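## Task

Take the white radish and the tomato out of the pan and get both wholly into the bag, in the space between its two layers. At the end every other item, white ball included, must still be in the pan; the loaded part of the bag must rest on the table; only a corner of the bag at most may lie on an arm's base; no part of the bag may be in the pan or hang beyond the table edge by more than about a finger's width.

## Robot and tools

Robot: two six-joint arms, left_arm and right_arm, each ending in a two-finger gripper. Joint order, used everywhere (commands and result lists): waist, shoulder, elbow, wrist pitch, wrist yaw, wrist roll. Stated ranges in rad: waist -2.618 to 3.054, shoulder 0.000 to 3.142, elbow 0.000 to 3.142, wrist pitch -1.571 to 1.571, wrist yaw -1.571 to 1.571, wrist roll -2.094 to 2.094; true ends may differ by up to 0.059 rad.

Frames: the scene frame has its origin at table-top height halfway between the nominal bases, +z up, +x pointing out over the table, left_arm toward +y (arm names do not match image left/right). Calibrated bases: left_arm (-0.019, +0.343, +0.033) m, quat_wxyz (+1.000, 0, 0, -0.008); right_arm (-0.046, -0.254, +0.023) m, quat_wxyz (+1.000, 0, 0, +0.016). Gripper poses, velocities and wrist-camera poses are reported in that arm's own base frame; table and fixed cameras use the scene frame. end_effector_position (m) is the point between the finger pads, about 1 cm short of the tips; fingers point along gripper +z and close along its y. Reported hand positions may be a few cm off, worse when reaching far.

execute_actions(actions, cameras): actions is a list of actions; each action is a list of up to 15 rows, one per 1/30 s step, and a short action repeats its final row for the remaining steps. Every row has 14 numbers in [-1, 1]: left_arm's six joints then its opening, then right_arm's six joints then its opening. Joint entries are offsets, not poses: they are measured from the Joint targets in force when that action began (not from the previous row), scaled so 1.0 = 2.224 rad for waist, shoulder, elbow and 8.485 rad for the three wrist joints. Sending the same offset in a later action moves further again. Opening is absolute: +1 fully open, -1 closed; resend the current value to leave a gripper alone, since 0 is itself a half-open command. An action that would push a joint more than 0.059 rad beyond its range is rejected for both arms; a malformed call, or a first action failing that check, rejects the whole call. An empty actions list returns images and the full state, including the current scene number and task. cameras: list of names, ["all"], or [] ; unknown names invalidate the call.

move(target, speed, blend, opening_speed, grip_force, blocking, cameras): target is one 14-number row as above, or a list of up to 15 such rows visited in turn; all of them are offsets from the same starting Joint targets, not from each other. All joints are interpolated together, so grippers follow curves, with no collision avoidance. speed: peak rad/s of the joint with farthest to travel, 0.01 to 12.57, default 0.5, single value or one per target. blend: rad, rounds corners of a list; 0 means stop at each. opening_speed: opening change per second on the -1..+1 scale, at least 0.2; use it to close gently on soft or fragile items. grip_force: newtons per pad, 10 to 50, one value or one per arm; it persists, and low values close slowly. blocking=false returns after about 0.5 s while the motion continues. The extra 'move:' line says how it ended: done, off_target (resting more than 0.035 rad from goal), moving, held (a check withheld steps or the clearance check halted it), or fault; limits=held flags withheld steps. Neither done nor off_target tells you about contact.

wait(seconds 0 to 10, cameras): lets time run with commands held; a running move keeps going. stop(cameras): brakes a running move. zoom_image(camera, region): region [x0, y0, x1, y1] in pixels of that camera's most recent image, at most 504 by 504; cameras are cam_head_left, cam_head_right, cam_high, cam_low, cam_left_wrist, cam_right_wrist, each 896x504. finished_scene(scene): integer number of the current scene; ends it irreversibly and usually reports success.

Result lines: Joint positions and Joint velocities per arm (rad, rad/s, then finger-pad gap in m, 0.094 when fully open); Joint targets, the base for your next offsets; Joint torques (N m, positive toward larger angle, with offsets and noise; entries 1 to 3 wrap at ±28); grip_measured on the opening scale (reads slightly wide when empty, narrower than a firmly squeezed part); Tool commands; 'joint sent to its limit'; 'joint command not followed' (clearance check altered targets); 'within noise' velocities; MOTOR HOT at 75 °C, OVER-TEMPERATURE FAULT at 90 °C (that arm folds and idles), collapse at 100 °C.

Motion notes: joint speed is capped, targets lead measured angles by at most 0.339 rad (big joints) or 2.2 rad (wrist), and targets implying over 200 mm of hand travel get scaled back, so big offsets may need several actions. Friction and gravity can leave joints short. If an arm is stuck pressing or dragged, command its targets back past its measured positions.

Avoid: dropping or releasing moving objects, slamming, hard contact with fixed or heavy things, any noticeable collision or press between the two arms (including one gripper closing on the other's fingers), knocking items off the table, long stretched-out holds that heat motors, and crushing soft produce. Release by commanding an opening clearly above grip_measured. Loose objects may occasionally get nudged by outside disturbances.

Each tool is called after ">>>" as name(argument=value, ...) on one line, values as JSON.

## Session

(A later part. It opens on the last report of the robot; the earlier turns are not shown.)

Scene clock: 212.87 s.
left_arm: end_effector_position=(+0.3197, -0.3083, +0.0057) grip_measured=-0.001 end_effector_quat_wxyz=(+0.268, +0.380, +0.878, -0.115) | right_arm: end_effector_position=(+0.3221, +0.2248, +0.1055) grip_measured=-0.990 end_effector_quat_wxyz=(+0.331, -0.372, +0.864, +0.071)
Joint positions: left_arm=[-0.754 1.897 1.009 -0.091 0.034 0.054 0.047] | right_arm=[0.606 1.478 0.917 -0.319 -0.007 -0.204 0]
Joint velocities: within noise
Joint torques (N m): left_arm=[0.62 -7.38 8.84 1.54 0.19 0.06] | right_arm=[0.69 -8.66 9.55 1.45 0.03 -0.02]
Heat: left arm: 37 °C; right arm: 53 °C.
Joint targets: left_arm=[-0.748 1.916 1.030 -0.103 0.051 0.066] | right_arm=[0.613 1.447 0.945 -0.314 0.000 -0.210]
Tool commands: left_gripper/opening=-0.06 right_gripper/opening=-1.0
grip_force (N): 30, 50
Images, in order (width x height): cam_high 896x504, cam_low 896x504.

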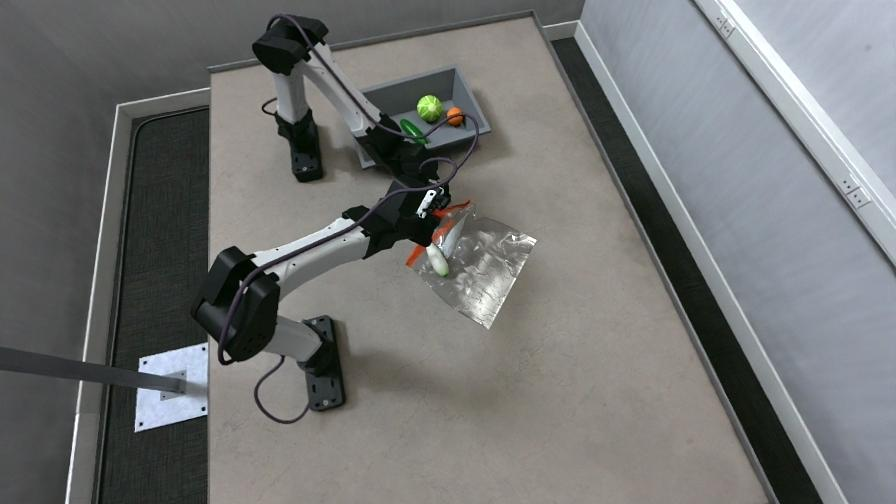

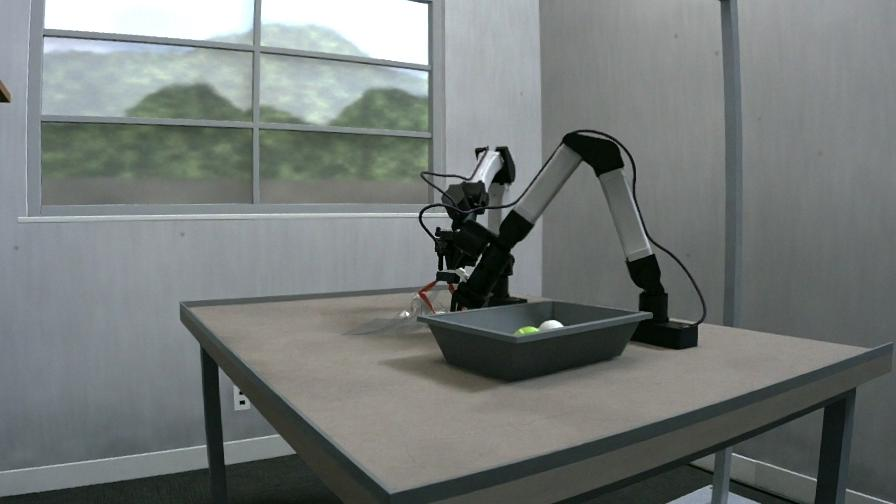

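>>> move(target=[[-0.0246,-0.068,-0.0985,0.0074,-0.0038,-0.0055,-0.06,0,0,0,0,0,0,-1],[-0.0246,-0.068,-0.0985,0.0074,-0.0038,-0.0055,-0.06,-0.0549,0.0643,-0.0607,0.027,0,0,-1]], speed=0.3, cameras=["cam_left_wrist","cam_right_wrist"])

Scene clock: 216.63 s.
left_arm: end_effector_position=(+0.2764, -0.2906, -0.0023) grip_measured=-0.001 end_effector_quat_wxyz=(+0.258, +0.390, +0.876, -0.120) | right_arm: end_effector_position=(+0.3506, +0.1909, +0.0597) grip_measured=-0.990 end_effector_quat_wxyz=(+0.337, -0.323, +0.883, +0.052)
Joint positions: left_arm=[-0.797 1.784 0.826 -0.035 0.032 0.032 0.047] | right_arm=[0.496 1.581 0.811 -0.106 -0.006 -0.204 0]
Joint torques (N m): left_arm=[-0.29 -9.13 5 1.59 -0.1 -0.14] | right_arm=[-0.49 -5.57 6.23 1.62 0.02 -0.02]
Heat: left arm: 37 °C; right arm: 52 °C.
Joint targets: left_arm=[-0.803 1.764 0.811 -0.041 0.018 0.020] | right_arm=[0.491 1.590 0.810 -0.085 0.000 -0.210]
grip_force (N): 30, 50
move: done
Images, in order (width x height): cam_left_wrist 896x504, cam_right_wrist 896x504.

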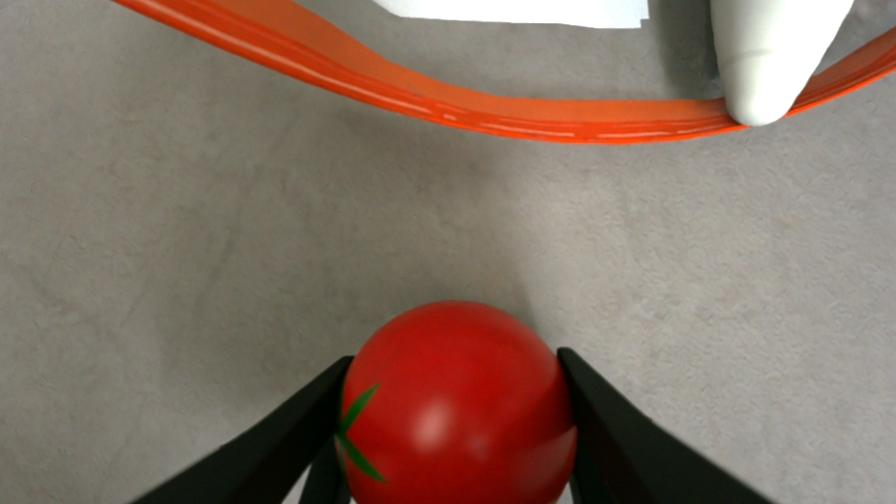

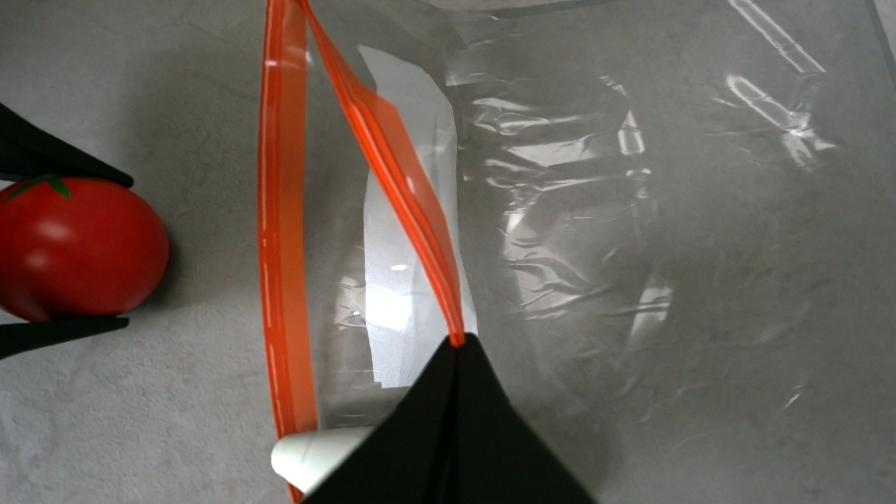

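>>> move(target=[0.0142,0.0953,0.1425,-0.0117,0.0027,0.0035,-0.06,0,0,0,0,0,0,-1], speed=0.25, cameras=["cam_left_wrist","cam_right_wrist"])

Scene clock: 227.47 s.
left_arm: end_effector_position=(+0.3274, -0.3303, +0.0084) grip_measured=-0.001 end_effector_quat_wxyz=(+0.268, +0.383, +0.876, -0.120) | right_arm: end_effector_position=(+0.3507, +0.1910, +0.0598) grip_measured=-0.990 end_effector_quat_wxyz=(+0.337, -0.323, +0.883, +0.052)
Joint positions: left_arm=[-0.778 1.957 1.107 -0.126 0.032 0.037 0.047] | right_arm=[0.496 1.581 0.811 -0.105 -0.006 -0.204 0]
Joint torques (N m): left_arm=[0.72 -7.94 8.98 1.51 0.12 0.07] | right_arm=[-0.47 -5.57 6.24 1.62 0.02 -0.01]
Heat: left arm: 35 °C; right arm: 49 °C.
Joint targets: left_arm=[-0.772 1.977 1.128 -0.140 0.041 0.049] | right_arm=[0.491 1.590 0.810 -0.085 0.000 -0.210]
grip_force (N): 30, 50
move: done
Images, in order (width x height): cam_left_wrist 896x504, cam_right_wrist 896x504.

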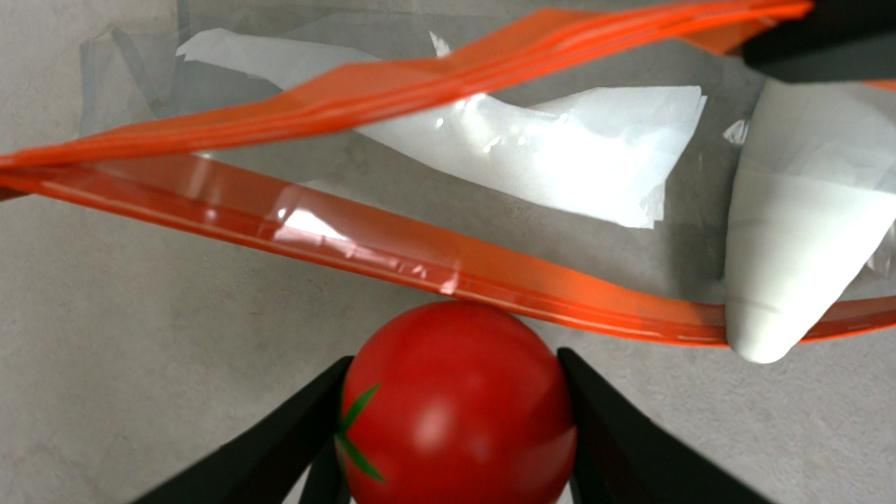

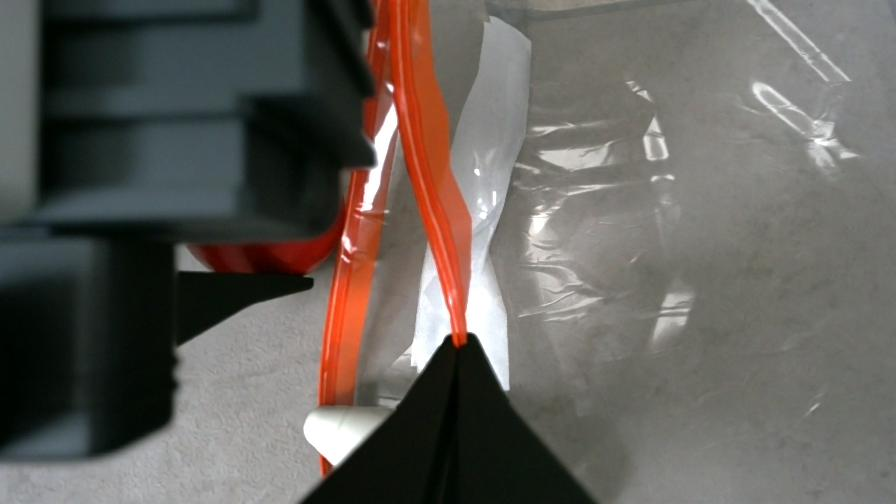

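>>> move(target=[0,-0.0297,0.022,-0.0112,0,0,-0.06,-0.0207,-0.0067,-0.0782,0.0405,0,0,-1], speed=0.25, cameras=["cam_left_wrist","cam_right_wrist"])

Scene clock: 230.50 s.
left_arm: end_effector_position=(+0.3267, -0.3296, +0.0197) grip_measured=-0.001 end_effector_quat_wxyz=(+0.254, +0.385, +0.880, -0.115) | right_arm: end_effector_position=(+0.3634, +0.1775, +0.0543) grip_measured=-0.990 end_effector_quat_wxyz=(+0.416, -0.293, +0.859, +0.055)
Joint positions: left_arm=[-0.778 1.941 1.156 -0.221 0.032 0.037 0.047] | right_arm=[0.452 1.581 0.64 0.237 -0.006 -0.204 0]
Joint torques (N m): left_arm=[0.72 -11.89 9.17 1.46 0.11 0.07] | right_arm=[-0.59 -6.54 5.67 1.8 0.03 -0.01]
Heat: left arm: 35 °C; right arm: 48 °C.
Joint targets: left_arm=[-0.772 1.910 1.177 -0.235 0.041 0.049] | right_arm=[0.445 1.575 0.636 0.259 0.000 -0.210]
grip_force (N): 30, 50
move: done
Images, in order (width x height): cam_left_wrist 896x504, cam_right_wrist 896x504.

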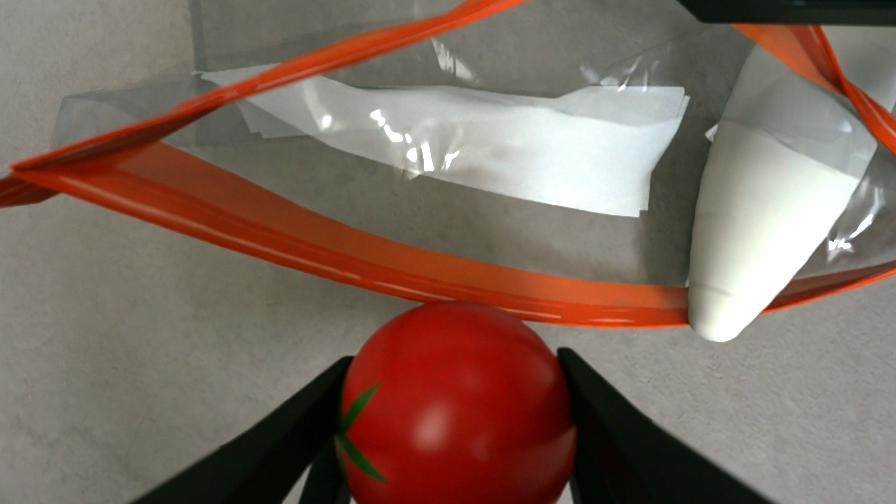

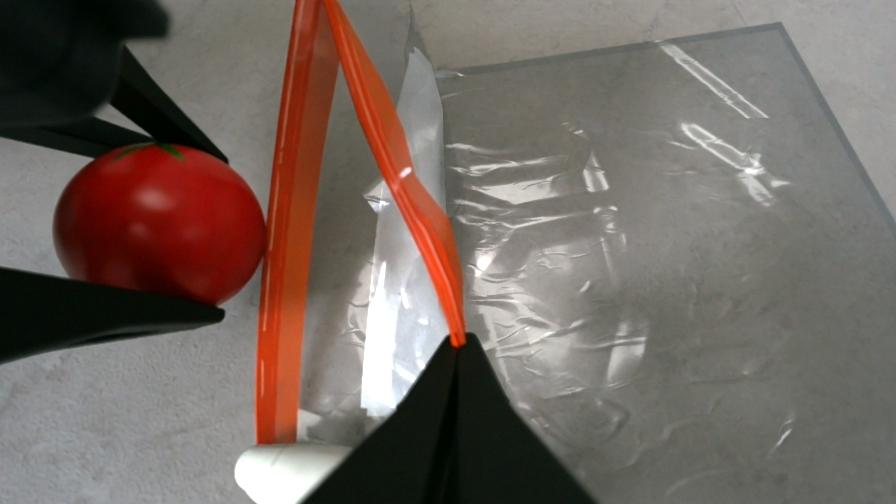

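>>> move(target=[-0.0283,0.0994,0.1237,-0.011,-0.0062,-0.0077,-0.06,0,0,0,0,0,0,-1], speed=0.25, cameras=["cam_left_wrist","cam_right_wrist"])

Scene clock: 233.20 s.
left_arm: end_effector_position=(+0.3462, -0.3723, +0.0226) grip_measured=-0.001 end_effector_quat_wxyz=(+0.243, +0.386, +0.883, -0.111) | right_arm: end_effector_position=(+0.3691, +0.1497, +0.0477) grip_measured=-0.990 end_effector_quat_wxyz=(+0.408, -0.247, +0.879, +0.019)
Joint positions: left_arm=[-0.817 2.096 1.418 -0.353 0.013 0.004 0.047] | right_arm=[0.416 1.581 0.631 0.217 0.07 -0.164 0]
Joint torques (N m): left_arm=[-1.06 -8.25 10.7 1.9 -0.19 -0.22] | right_arm=[2.88 -6.46 6.39 1.99 -0.67 -0.45]
Heat: left arm: 36 °C; right arm: 48 °C.
Joint targets: left_arm=[-0.834 2.131 1.452 -0.328 -0.012 -0.016] | right_arm=[0.445 1.575 0.636 0.258 0.000 -0.210]
grip_force (N): 30, 50
move: off_target (left_arm, right_arm); left_arm: the shoulder is farthest, 0.036 rad from its target; right_arm: the wrist yaw is farthest, 0.070 rad from its target
Images, in order (width x height): cam_left_wrist 896x504, cam_right_wrist 896x504.

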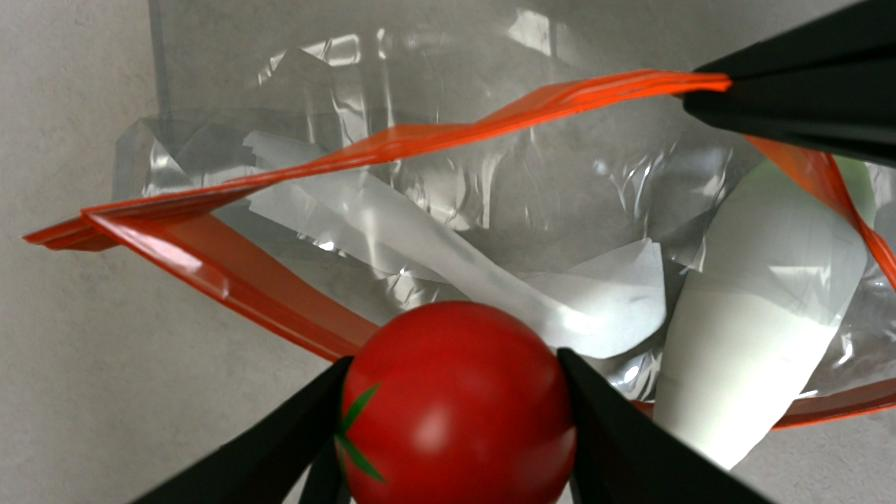

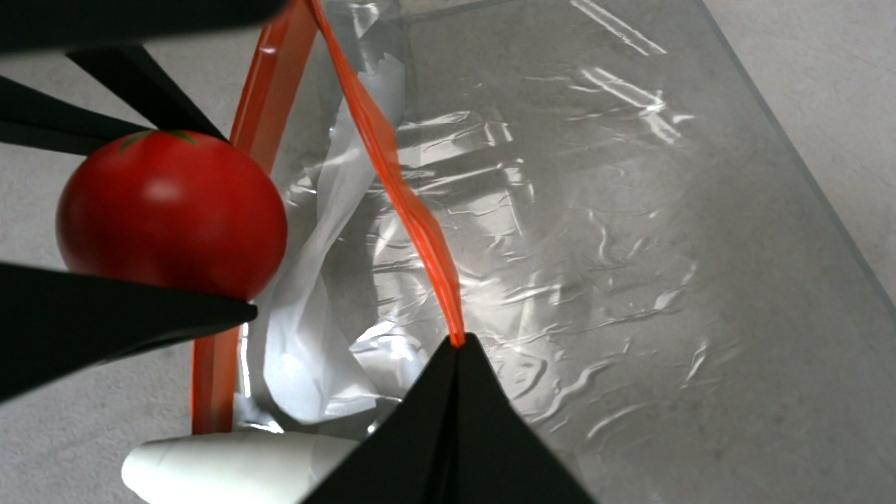

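>>> move(target=[0.0055,-0.018,-0.022,0.002,0.001,0.001,-0.06,-0.033,0,0,0,0,0,-1], speed=0.25, cameras=["cam_left_wrist","cam_right_wrist","cam_low"])

Scene clock: 234.43 s.
left_arm: end_effector_position=(+0.3510, -0.3774, +0.0269) grip_measured=-0.001 end_effector_quat_wxyz=(+0.257, +0.384, +0.879, -0.117) | right_arm: end_effector_position=(+0.3740, +0.1465, +0.0511) grip_measured=-0.990 end_effector_quat_wxyz=(+0.415, -0.258, +0.872, +0.032)
Joint positions: left_arm=[-0.817 2.096 1.418 -0.32 0.012 0.004 0.047] | right_arm=[0.378 1.581 0.631 0.237 0.01 -0.203 0]
Joint torques (N m): left_arm=[-0.17 -11.45 5.93 1.73 -0.12 -0.15] | right_arm=[-0.66 -6.48 6.41 1.79 -0.13 -0.04]
Heat: left arm: 36 °C; right arm: 48 °C.
Joint targets: left_arm=[-0.822 2.091 1.403 -0.311 -0.003 -0.008] | right_arm=[0.372 1.575 0.636 0.258 0.000 -0.210]
grip_force (N): 30, 50
move: done
Images, in order (width x height): cam_low 896x504, cam_left_wrist 896x504, cam_right_wrist 896x504.

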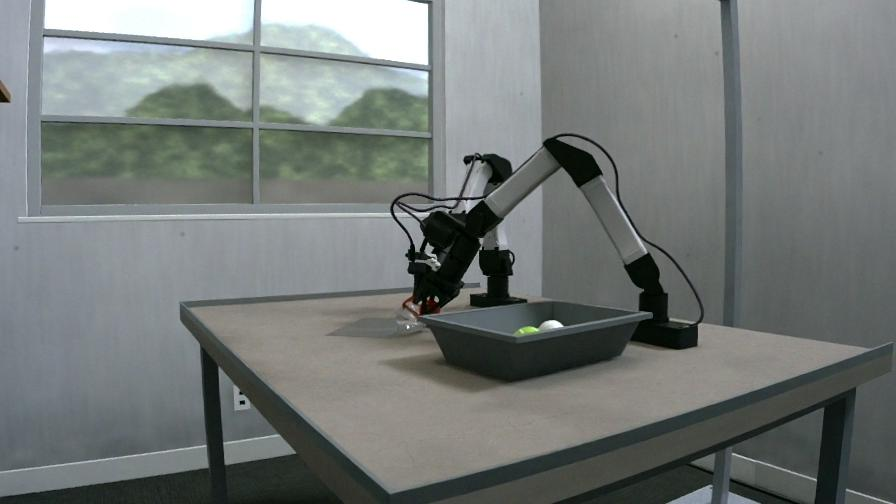

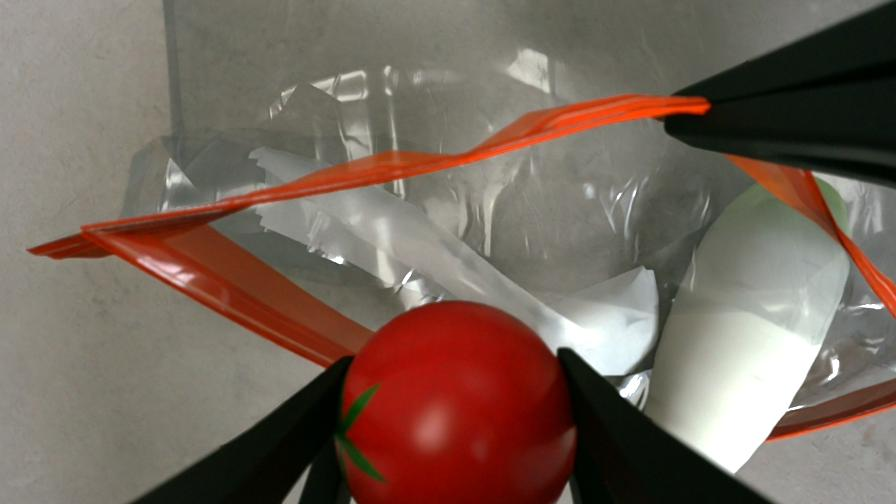

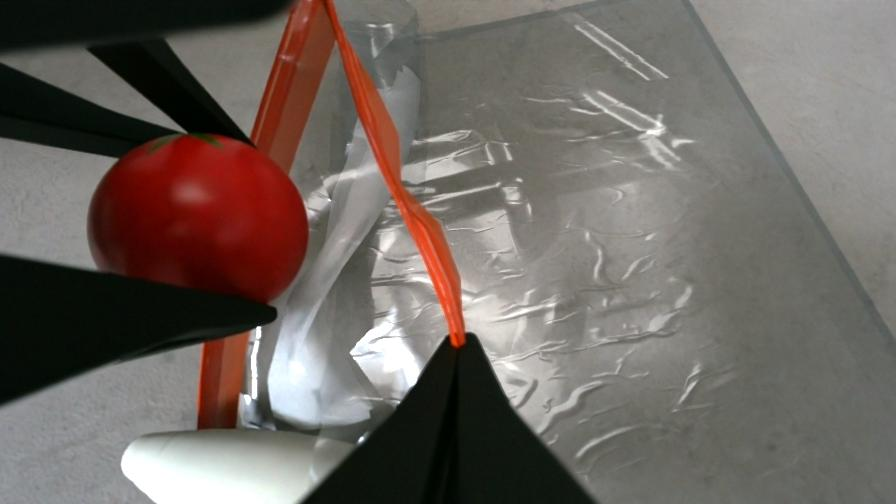

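>>> move(target=[-0.002,0.0405,0.0225,0.0066,0,0,-0.06,-0.014,0,0,0,0,0,-1], speed=0.15, cameras=["cam_left_wrist","cam_right_wrist","cam_low"])

Scene clock: 236.30 s.
left_arm: end_effector_position=(+0.3564, -0.3855, +0.0063) grip_measured=-0.001 end_effector_quat_wxyz=(+0.259, +0.385, +0.878, -0.119) | right_arm: end_effector_position=(+0.3783, +0.1353, +0.0512) grip_measured=-0.990 end_effector_quat_wxyz=(+0.416, -0.245, +0.875, +0.026)
Joint positions: left_arm=[-0.82 2.162 1.431 -0.263 0.012 0.004 0.047] | right_arm=[0.347 1.581 0.631 0.238 0.009 -0.203 0]
Joint torques (N m): left_arm=[-0.31 -9.91 9.39 1.74 -0.11 -0.14] | right_arm=[-0.57 -6.48 6.45 1.8 -0.11 -0.03]
Heat: left arm: 36 °C; right arm: 47 °C.
Joint targets: left_arm=[-0.827 2.182 1.453 -0.255 -0.003 -0.008] | right_arm=[0.341 1.575 0.636 0.258 0.000 -0.210]
grip_force (N): 30, 50
move: done
Images, in order (width x height): cam_low 896x504, cam_left_wrist 896x504, cam_right_wrist 896x504.

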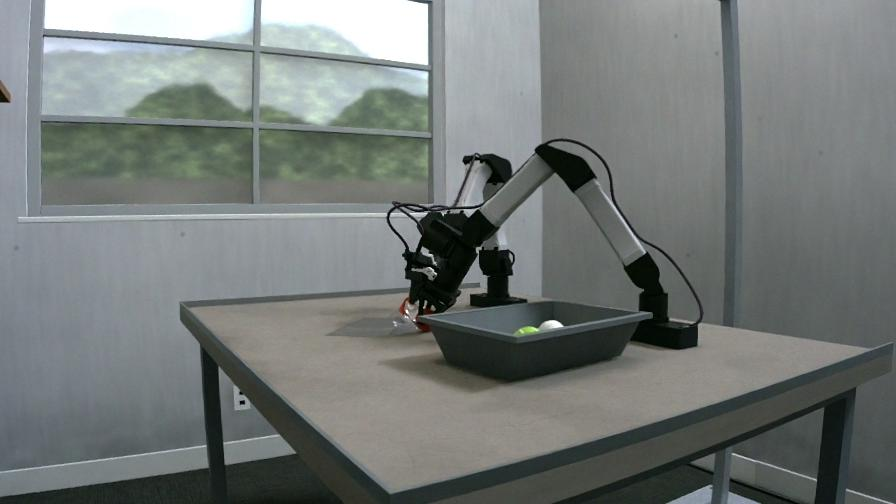

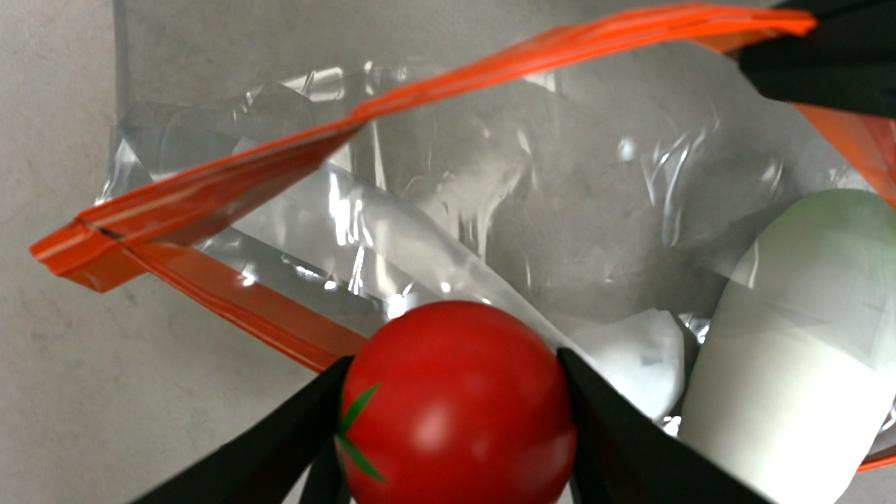

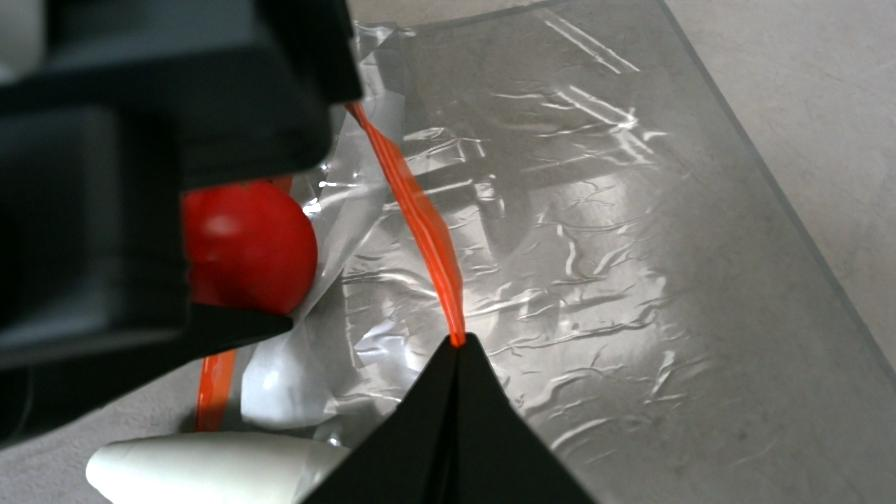

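>>> move(target=[[0,0.0075,-0.008,0.0028,0,0,-0.06,0,0,0,0,0,0,-1],[0,0.0075,-0.008,0.0028,0,0,0.4,0,0,0,0,0,0,-1]], speed=0.15, opening_speed=0.5, cameras=["cam_left_wrist","cam_right_wrist"])

Scene clock: 238.97 s.
left_arm: end_effector_position=(+0.3589, -0.3881, +0.0027) grip_measured=+0.398 end_effector_quat_wxyz=(+0.264, +0.385, +0.876, -0.121) | right_arm: end_effector_position=(+0.3783, +0.1354, +0.0512) grip_measured=-0.990 end_effector_quat_wxyz=(+0.416, -0.245, +0.875, +0.026)
Joint positions: left_arm=[-0.82 2.175 1.431 -0.238 0.012 0.004 0.066] | right_arm=[0.347 1.581 0.631 0.238 0.008 -0.203 0]
Joint torques (N m): left_arm=[-0.29 -9.73 7.69 1.73 -0.13 -0.15] | right_arm=[-0.62 -6.49 6.42 1.8 -0.11 -0.03]
Heat: left arm: 36 °C; right arm: 47 °C.
Joint targets: left_arm=[-0.827 2.198 1.435 -0.232 -0.003 -0.008] | right_arm=[0.341 1.575 0.636 0.258 0.000 -0.210]
grip_force (N): 30, 50
move: done
Images, in order (width x height): cam_left_wrist 896x504, cam_right_wrist 896x504.

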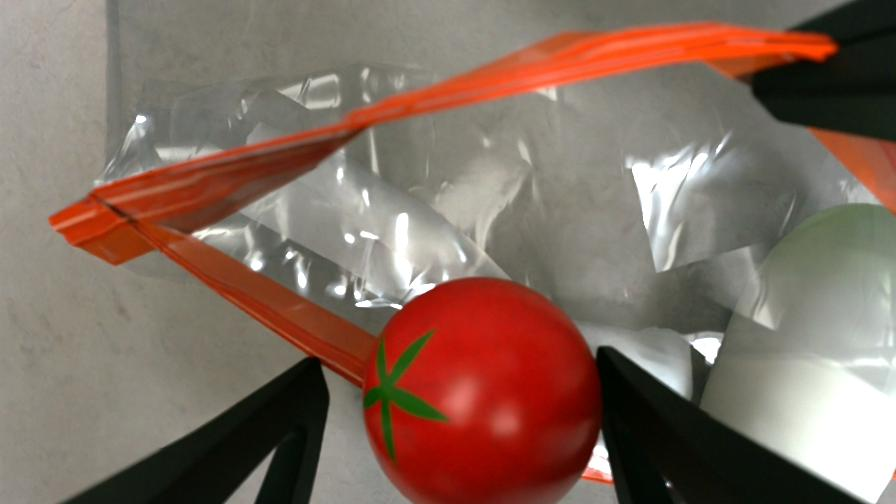

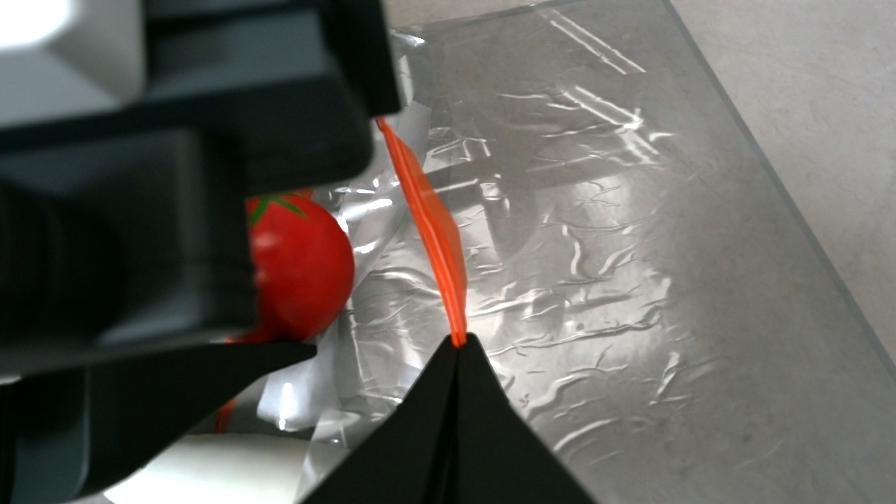

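>>> move(target=[-0.0018,-0.107,-0.134,0.0093,0,0,0.4,0,0,0,0,0,0,-1], speed=0.25, cameras=["cam_left_wrist","cam_right_wrist"])

Scene clock: 240.97 s.
left_arm: end_effector_position=(+0.3182, -0.3450, +0.0028) grip_measured=+0.398 end_effector_quat_wxyz=(+0.255, +0.386, +0.879, -0.117) | right_arm: end_effector_position=(+0.3783, +0.1354, +0.0512) grip_measured=-0.990 end_effector_quat_wxyz=(+0.416, -0.245, +0.875, +0.026)
Joint positions: left_arm=[-0.822 1.991 1.149 -0.16 0.011 0.002 0.066] | right_arm=[0.347 1.581 0.631 0.238 0.008 -0.203 0]
Joint torques (N m): left_arm=[-0.44 -12.22 5.71 1.73 -0.11 -0.14] | right_arm=[-0.61 -6.5 6.42 1.8 -0.11 -0.02]
Heat: left arm: 36 °C; right arm: 47 °C.
Joint targets: left_arm=[-0.831 1.960 1.137 -0.152 -0.003 -0.008] | right_arm=[0.341 1.575 0.636 0.258 0.000 -0.210]
grip_force (N): 30, 50
move: done
Images, in order (width x height): cam_left_wrist 896x504, cam_right_wrist 896x504.

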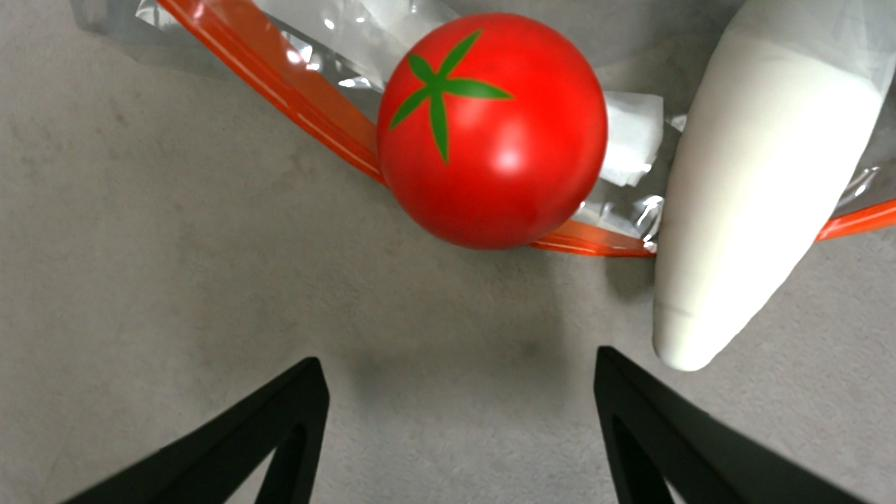

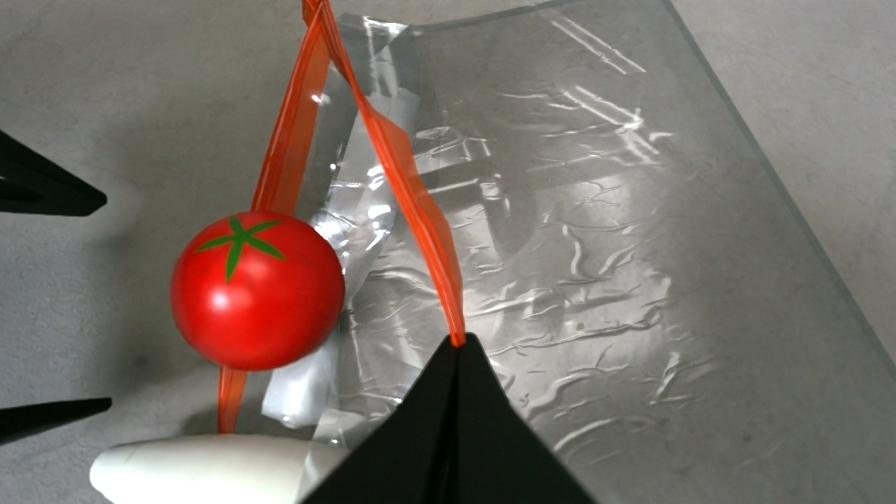

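>>> move(target=[[-0.0112,0.0587,0.0661,-0.0053,-0.0032,-0.0033,-1,0,0,0,0,0,0,-1],[-0.0085,0.1183,0.1623,-0.0148,-0.0031,-0.0031,-1,0,0,0,0,0,0,-1]], speed=[0.25,0.15], cameras=["cam_left_wrist","cam_right_wrist"])

Scene clock: 246.63 s.
left_arm: end_effector_position=(+0.3554, -0.4001, +0.0030) grip_measured=-0.980 end_effector_quat_wxyz=(+0.263, +0.383, +0.878, -0.115) | right_arm: end_effector_position=(+0.3783, +0.1354, +0.0512) grip_measured=-0.990 end_effector_quat_wxyz=(+0.416, -0.245, +0.875, +0.026)
Joint positions: left_arm=[-0.849 2.199 1.476 -0.265 -0.014 -0.023 0.001] | right_arm=[0.347 1.581 0.631 0.238 0.008 -0.203 0]
Joint torques (N m): left_arm=[0.17 -9.84 9.5 1.5 -0.14 -0.16] | right_arm=[-0.61 -6.5 6.43 1.8 -0.11 -0.03]
Heat: left arm: 36 °C; right arm: 46 °C.
Joint targets: left_arm=[-0.849 2.223 1.498 -0.278 -0.029 -0.034] | right_arm=[0.341 1.575 0.636 0.258 0.000 -0.210]
grip_force (N): 30, 50
move: done
Images, in order (width x height): cam_left_wrist 896x504, cam_right_wrist 896x504.

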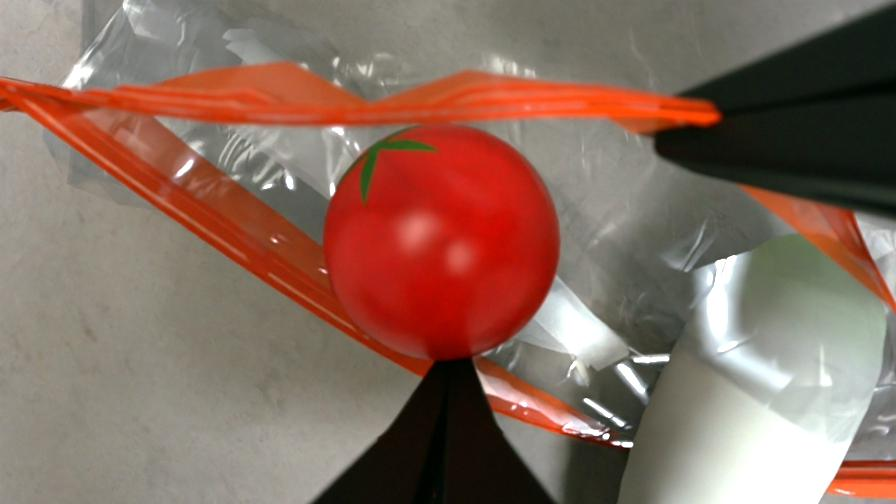

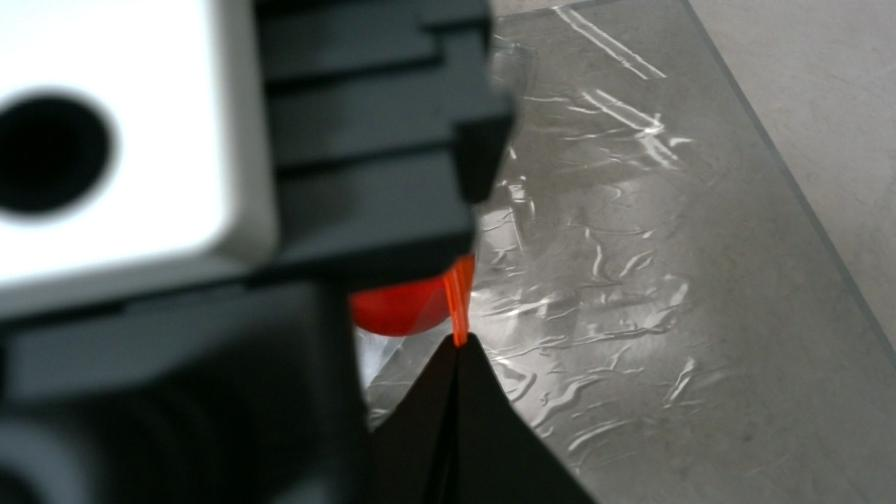

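>>> move(target=[0.0207,-0.2064,-0.3089,0.0279,0.0055,0.0064,-1,0,0,0,0,0,0,-1], speed=0.4, cameras=["cam_left_wrist","cam_right_wrist","cam_low"])

Scene clock: 249.53 s.
left_arm: end_effector_position=(+0.2727, -0.2869, -0.0080) grip_measured=-0.980 end_effector_quat_wxyz=(+0.251, +0.383, +0.883, -0.107) | right_arm: end_effector_position=(+0.3783, +0.1354, +0.0512) grip_measured=-0.990 end_effector_quat_wxyz=(+0.416, -0.245, +0.875, +0.026)
Joint positions: left_arm=[-0.81 1.79 0.821 -0.049 0.001 0.008 0.001] | right_arm=[0.347 1.581 0.631 0.238 0.008 -0.203 0]
Joint torques (N m): left_arm=[0.72 -9.62 5.38 1.7 0.15 0.08] | right_arm=[-0.61 -6.52 6.42 1.8 -0.11 -0.02]
Heat: left arm: 36 °C; right arm: 46 °C.
Joint targets: left_arm=[-0.804 1.764 0.811 -0.041 0.018 0.021] | right_arm=[0.341 1.575 0.636 0.258 0.000 -0.210]
grip_force (N): 30, 50
move: done
Images, in order (width x height): cam_low 896x504, cam_left_wrist 896x504, cam_right_wrist 896x504.

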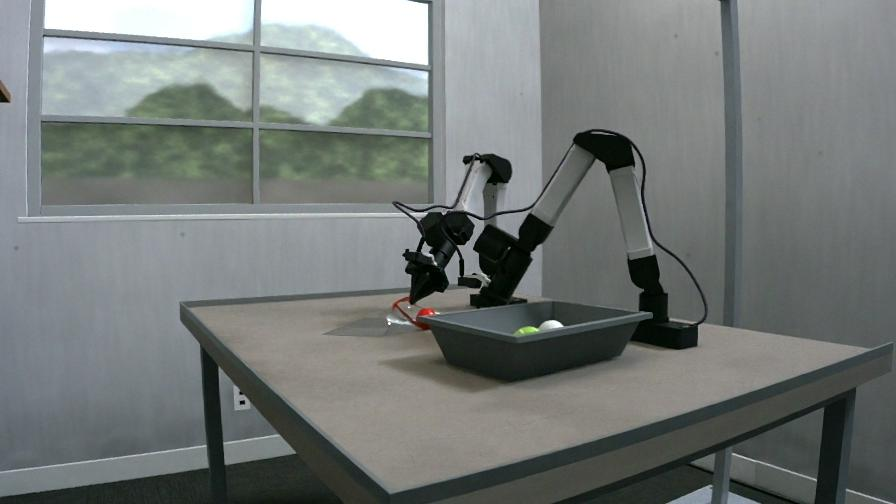

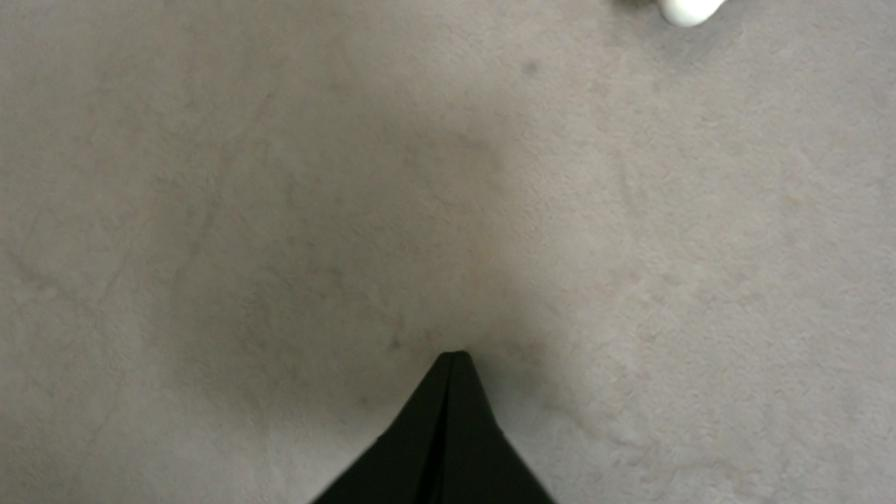

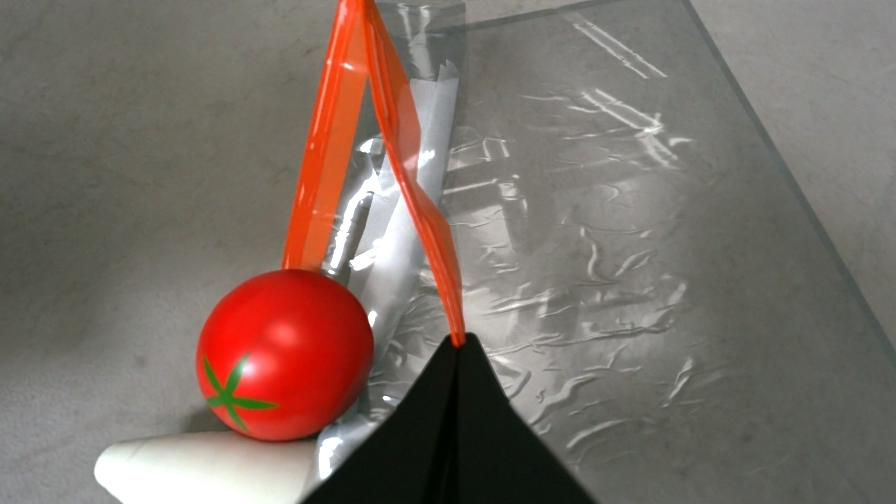

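>>> move(target=[[-0.0237,-0.1097,-0.0184,-0.0208,-0.0043,-0.191,-1,0,-0.0573,0.0355,-0.0195,0,0,-1],[-0.0237,-0.1097,-0.0184,-0.0208,-0.0043,-0.191,-1,0.0935,-0.0935,-0.004,-0.0216,0,0,-1]], speed=[0.8,0.3], cameras=["cam_left_wrist","cam_right_wrist","cam_low","cam_high"])

Scene clock: 255.50 s.
left_arm: end_effector_position=(+0.2470, -0.2800, +0.0492) grip_measured=-0.980 end_effector_quat_wxyz=(+0.105, -0.345, +0.889, -0.281) | right_arm: end_effector_position=(+0.3280, +0.1969, +0.0874) grip_measured=-0.990 end_effector_quat_wxyz=(+0.417, -0.329, +0.844, +0.069)
Joint positions: left_arm=[-0.849 1.541 0.783 -0.202 -0.003 -1.588 0.001] | right_arm=[0.544 1.398 0.63 0.069 0.007 -0.203 0]
Joint torques (N m): left_arm=[-0.35 -7.69 6 1.47 -0.21 -0.11] | right_arm=[0.73 -7.66 6.24 1.67 -0.12 -0.02]
Heat: left arm: 35 °C; right arm: 46 °C.
Joint targets: left_arm=[-0.856 1.520 0.770 -0.218 -0.019 -1.600] | right_arm=[0.549 1.367 0.627 0.075 0.000 -0.210]
grip_force (N): 30, 50
move: done
Images, in order (width x height): cam_high 896x504, cam_low 896x504, cam_left_wrist 896x504, cam_right_wrist 896x504.

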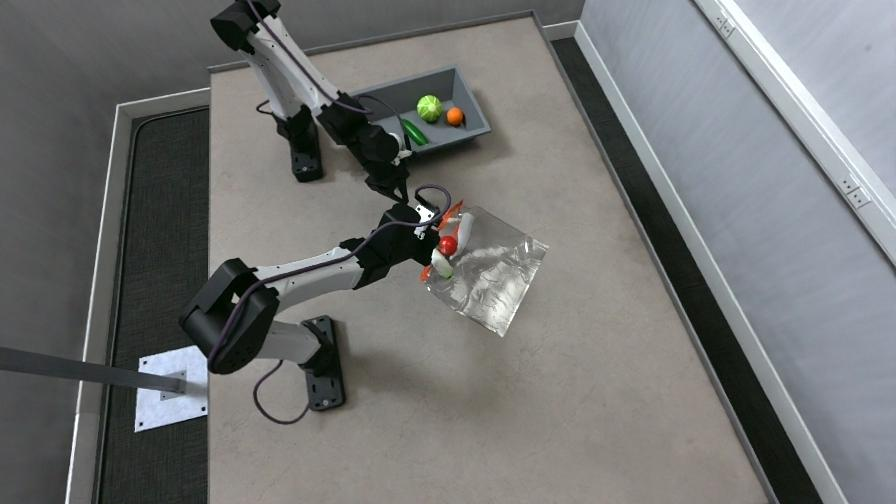

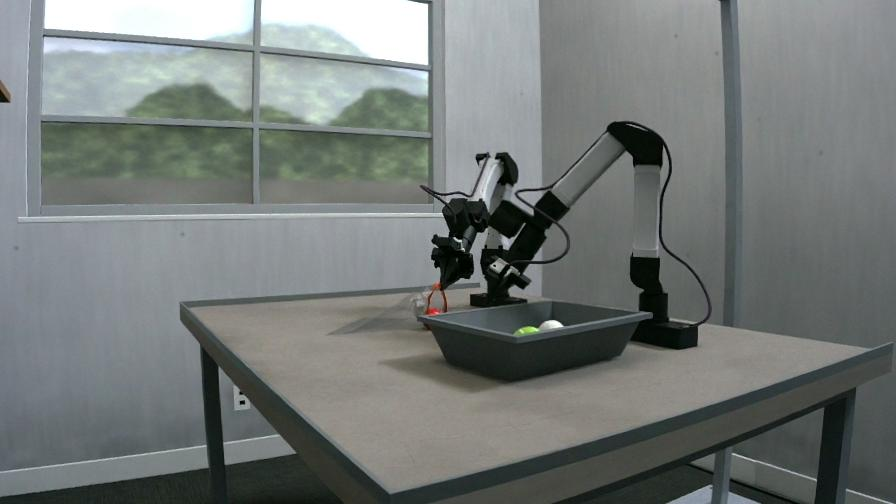

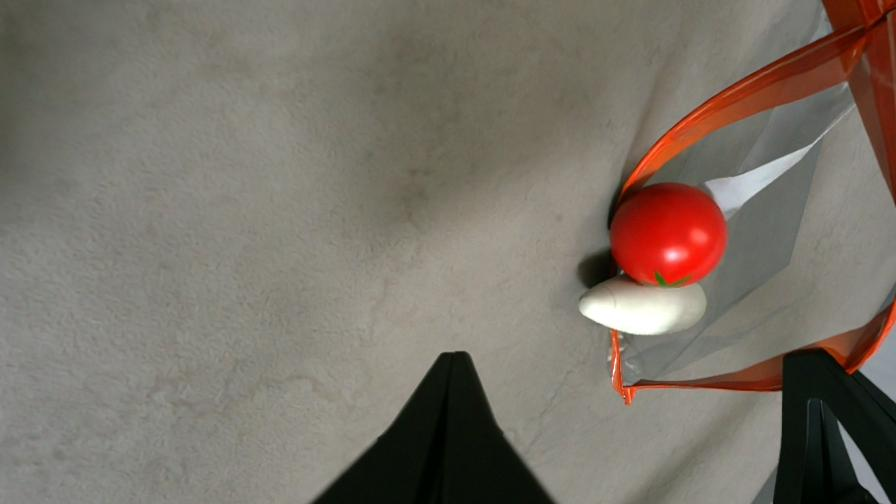

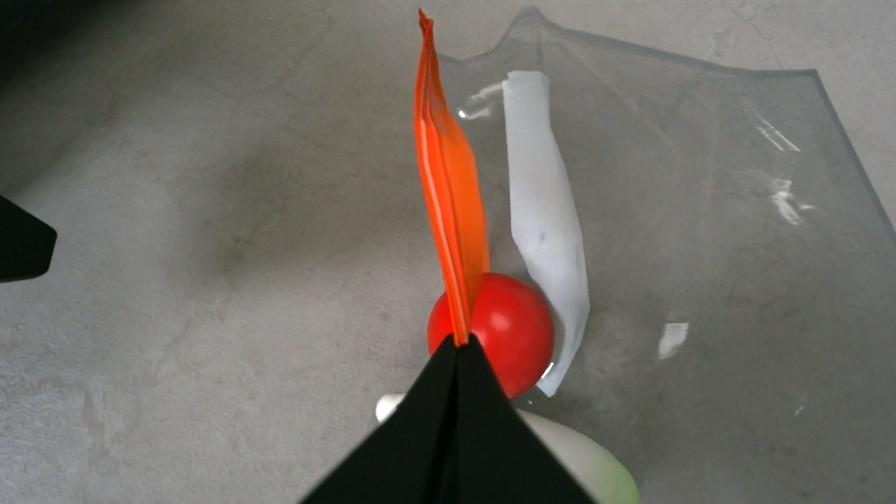

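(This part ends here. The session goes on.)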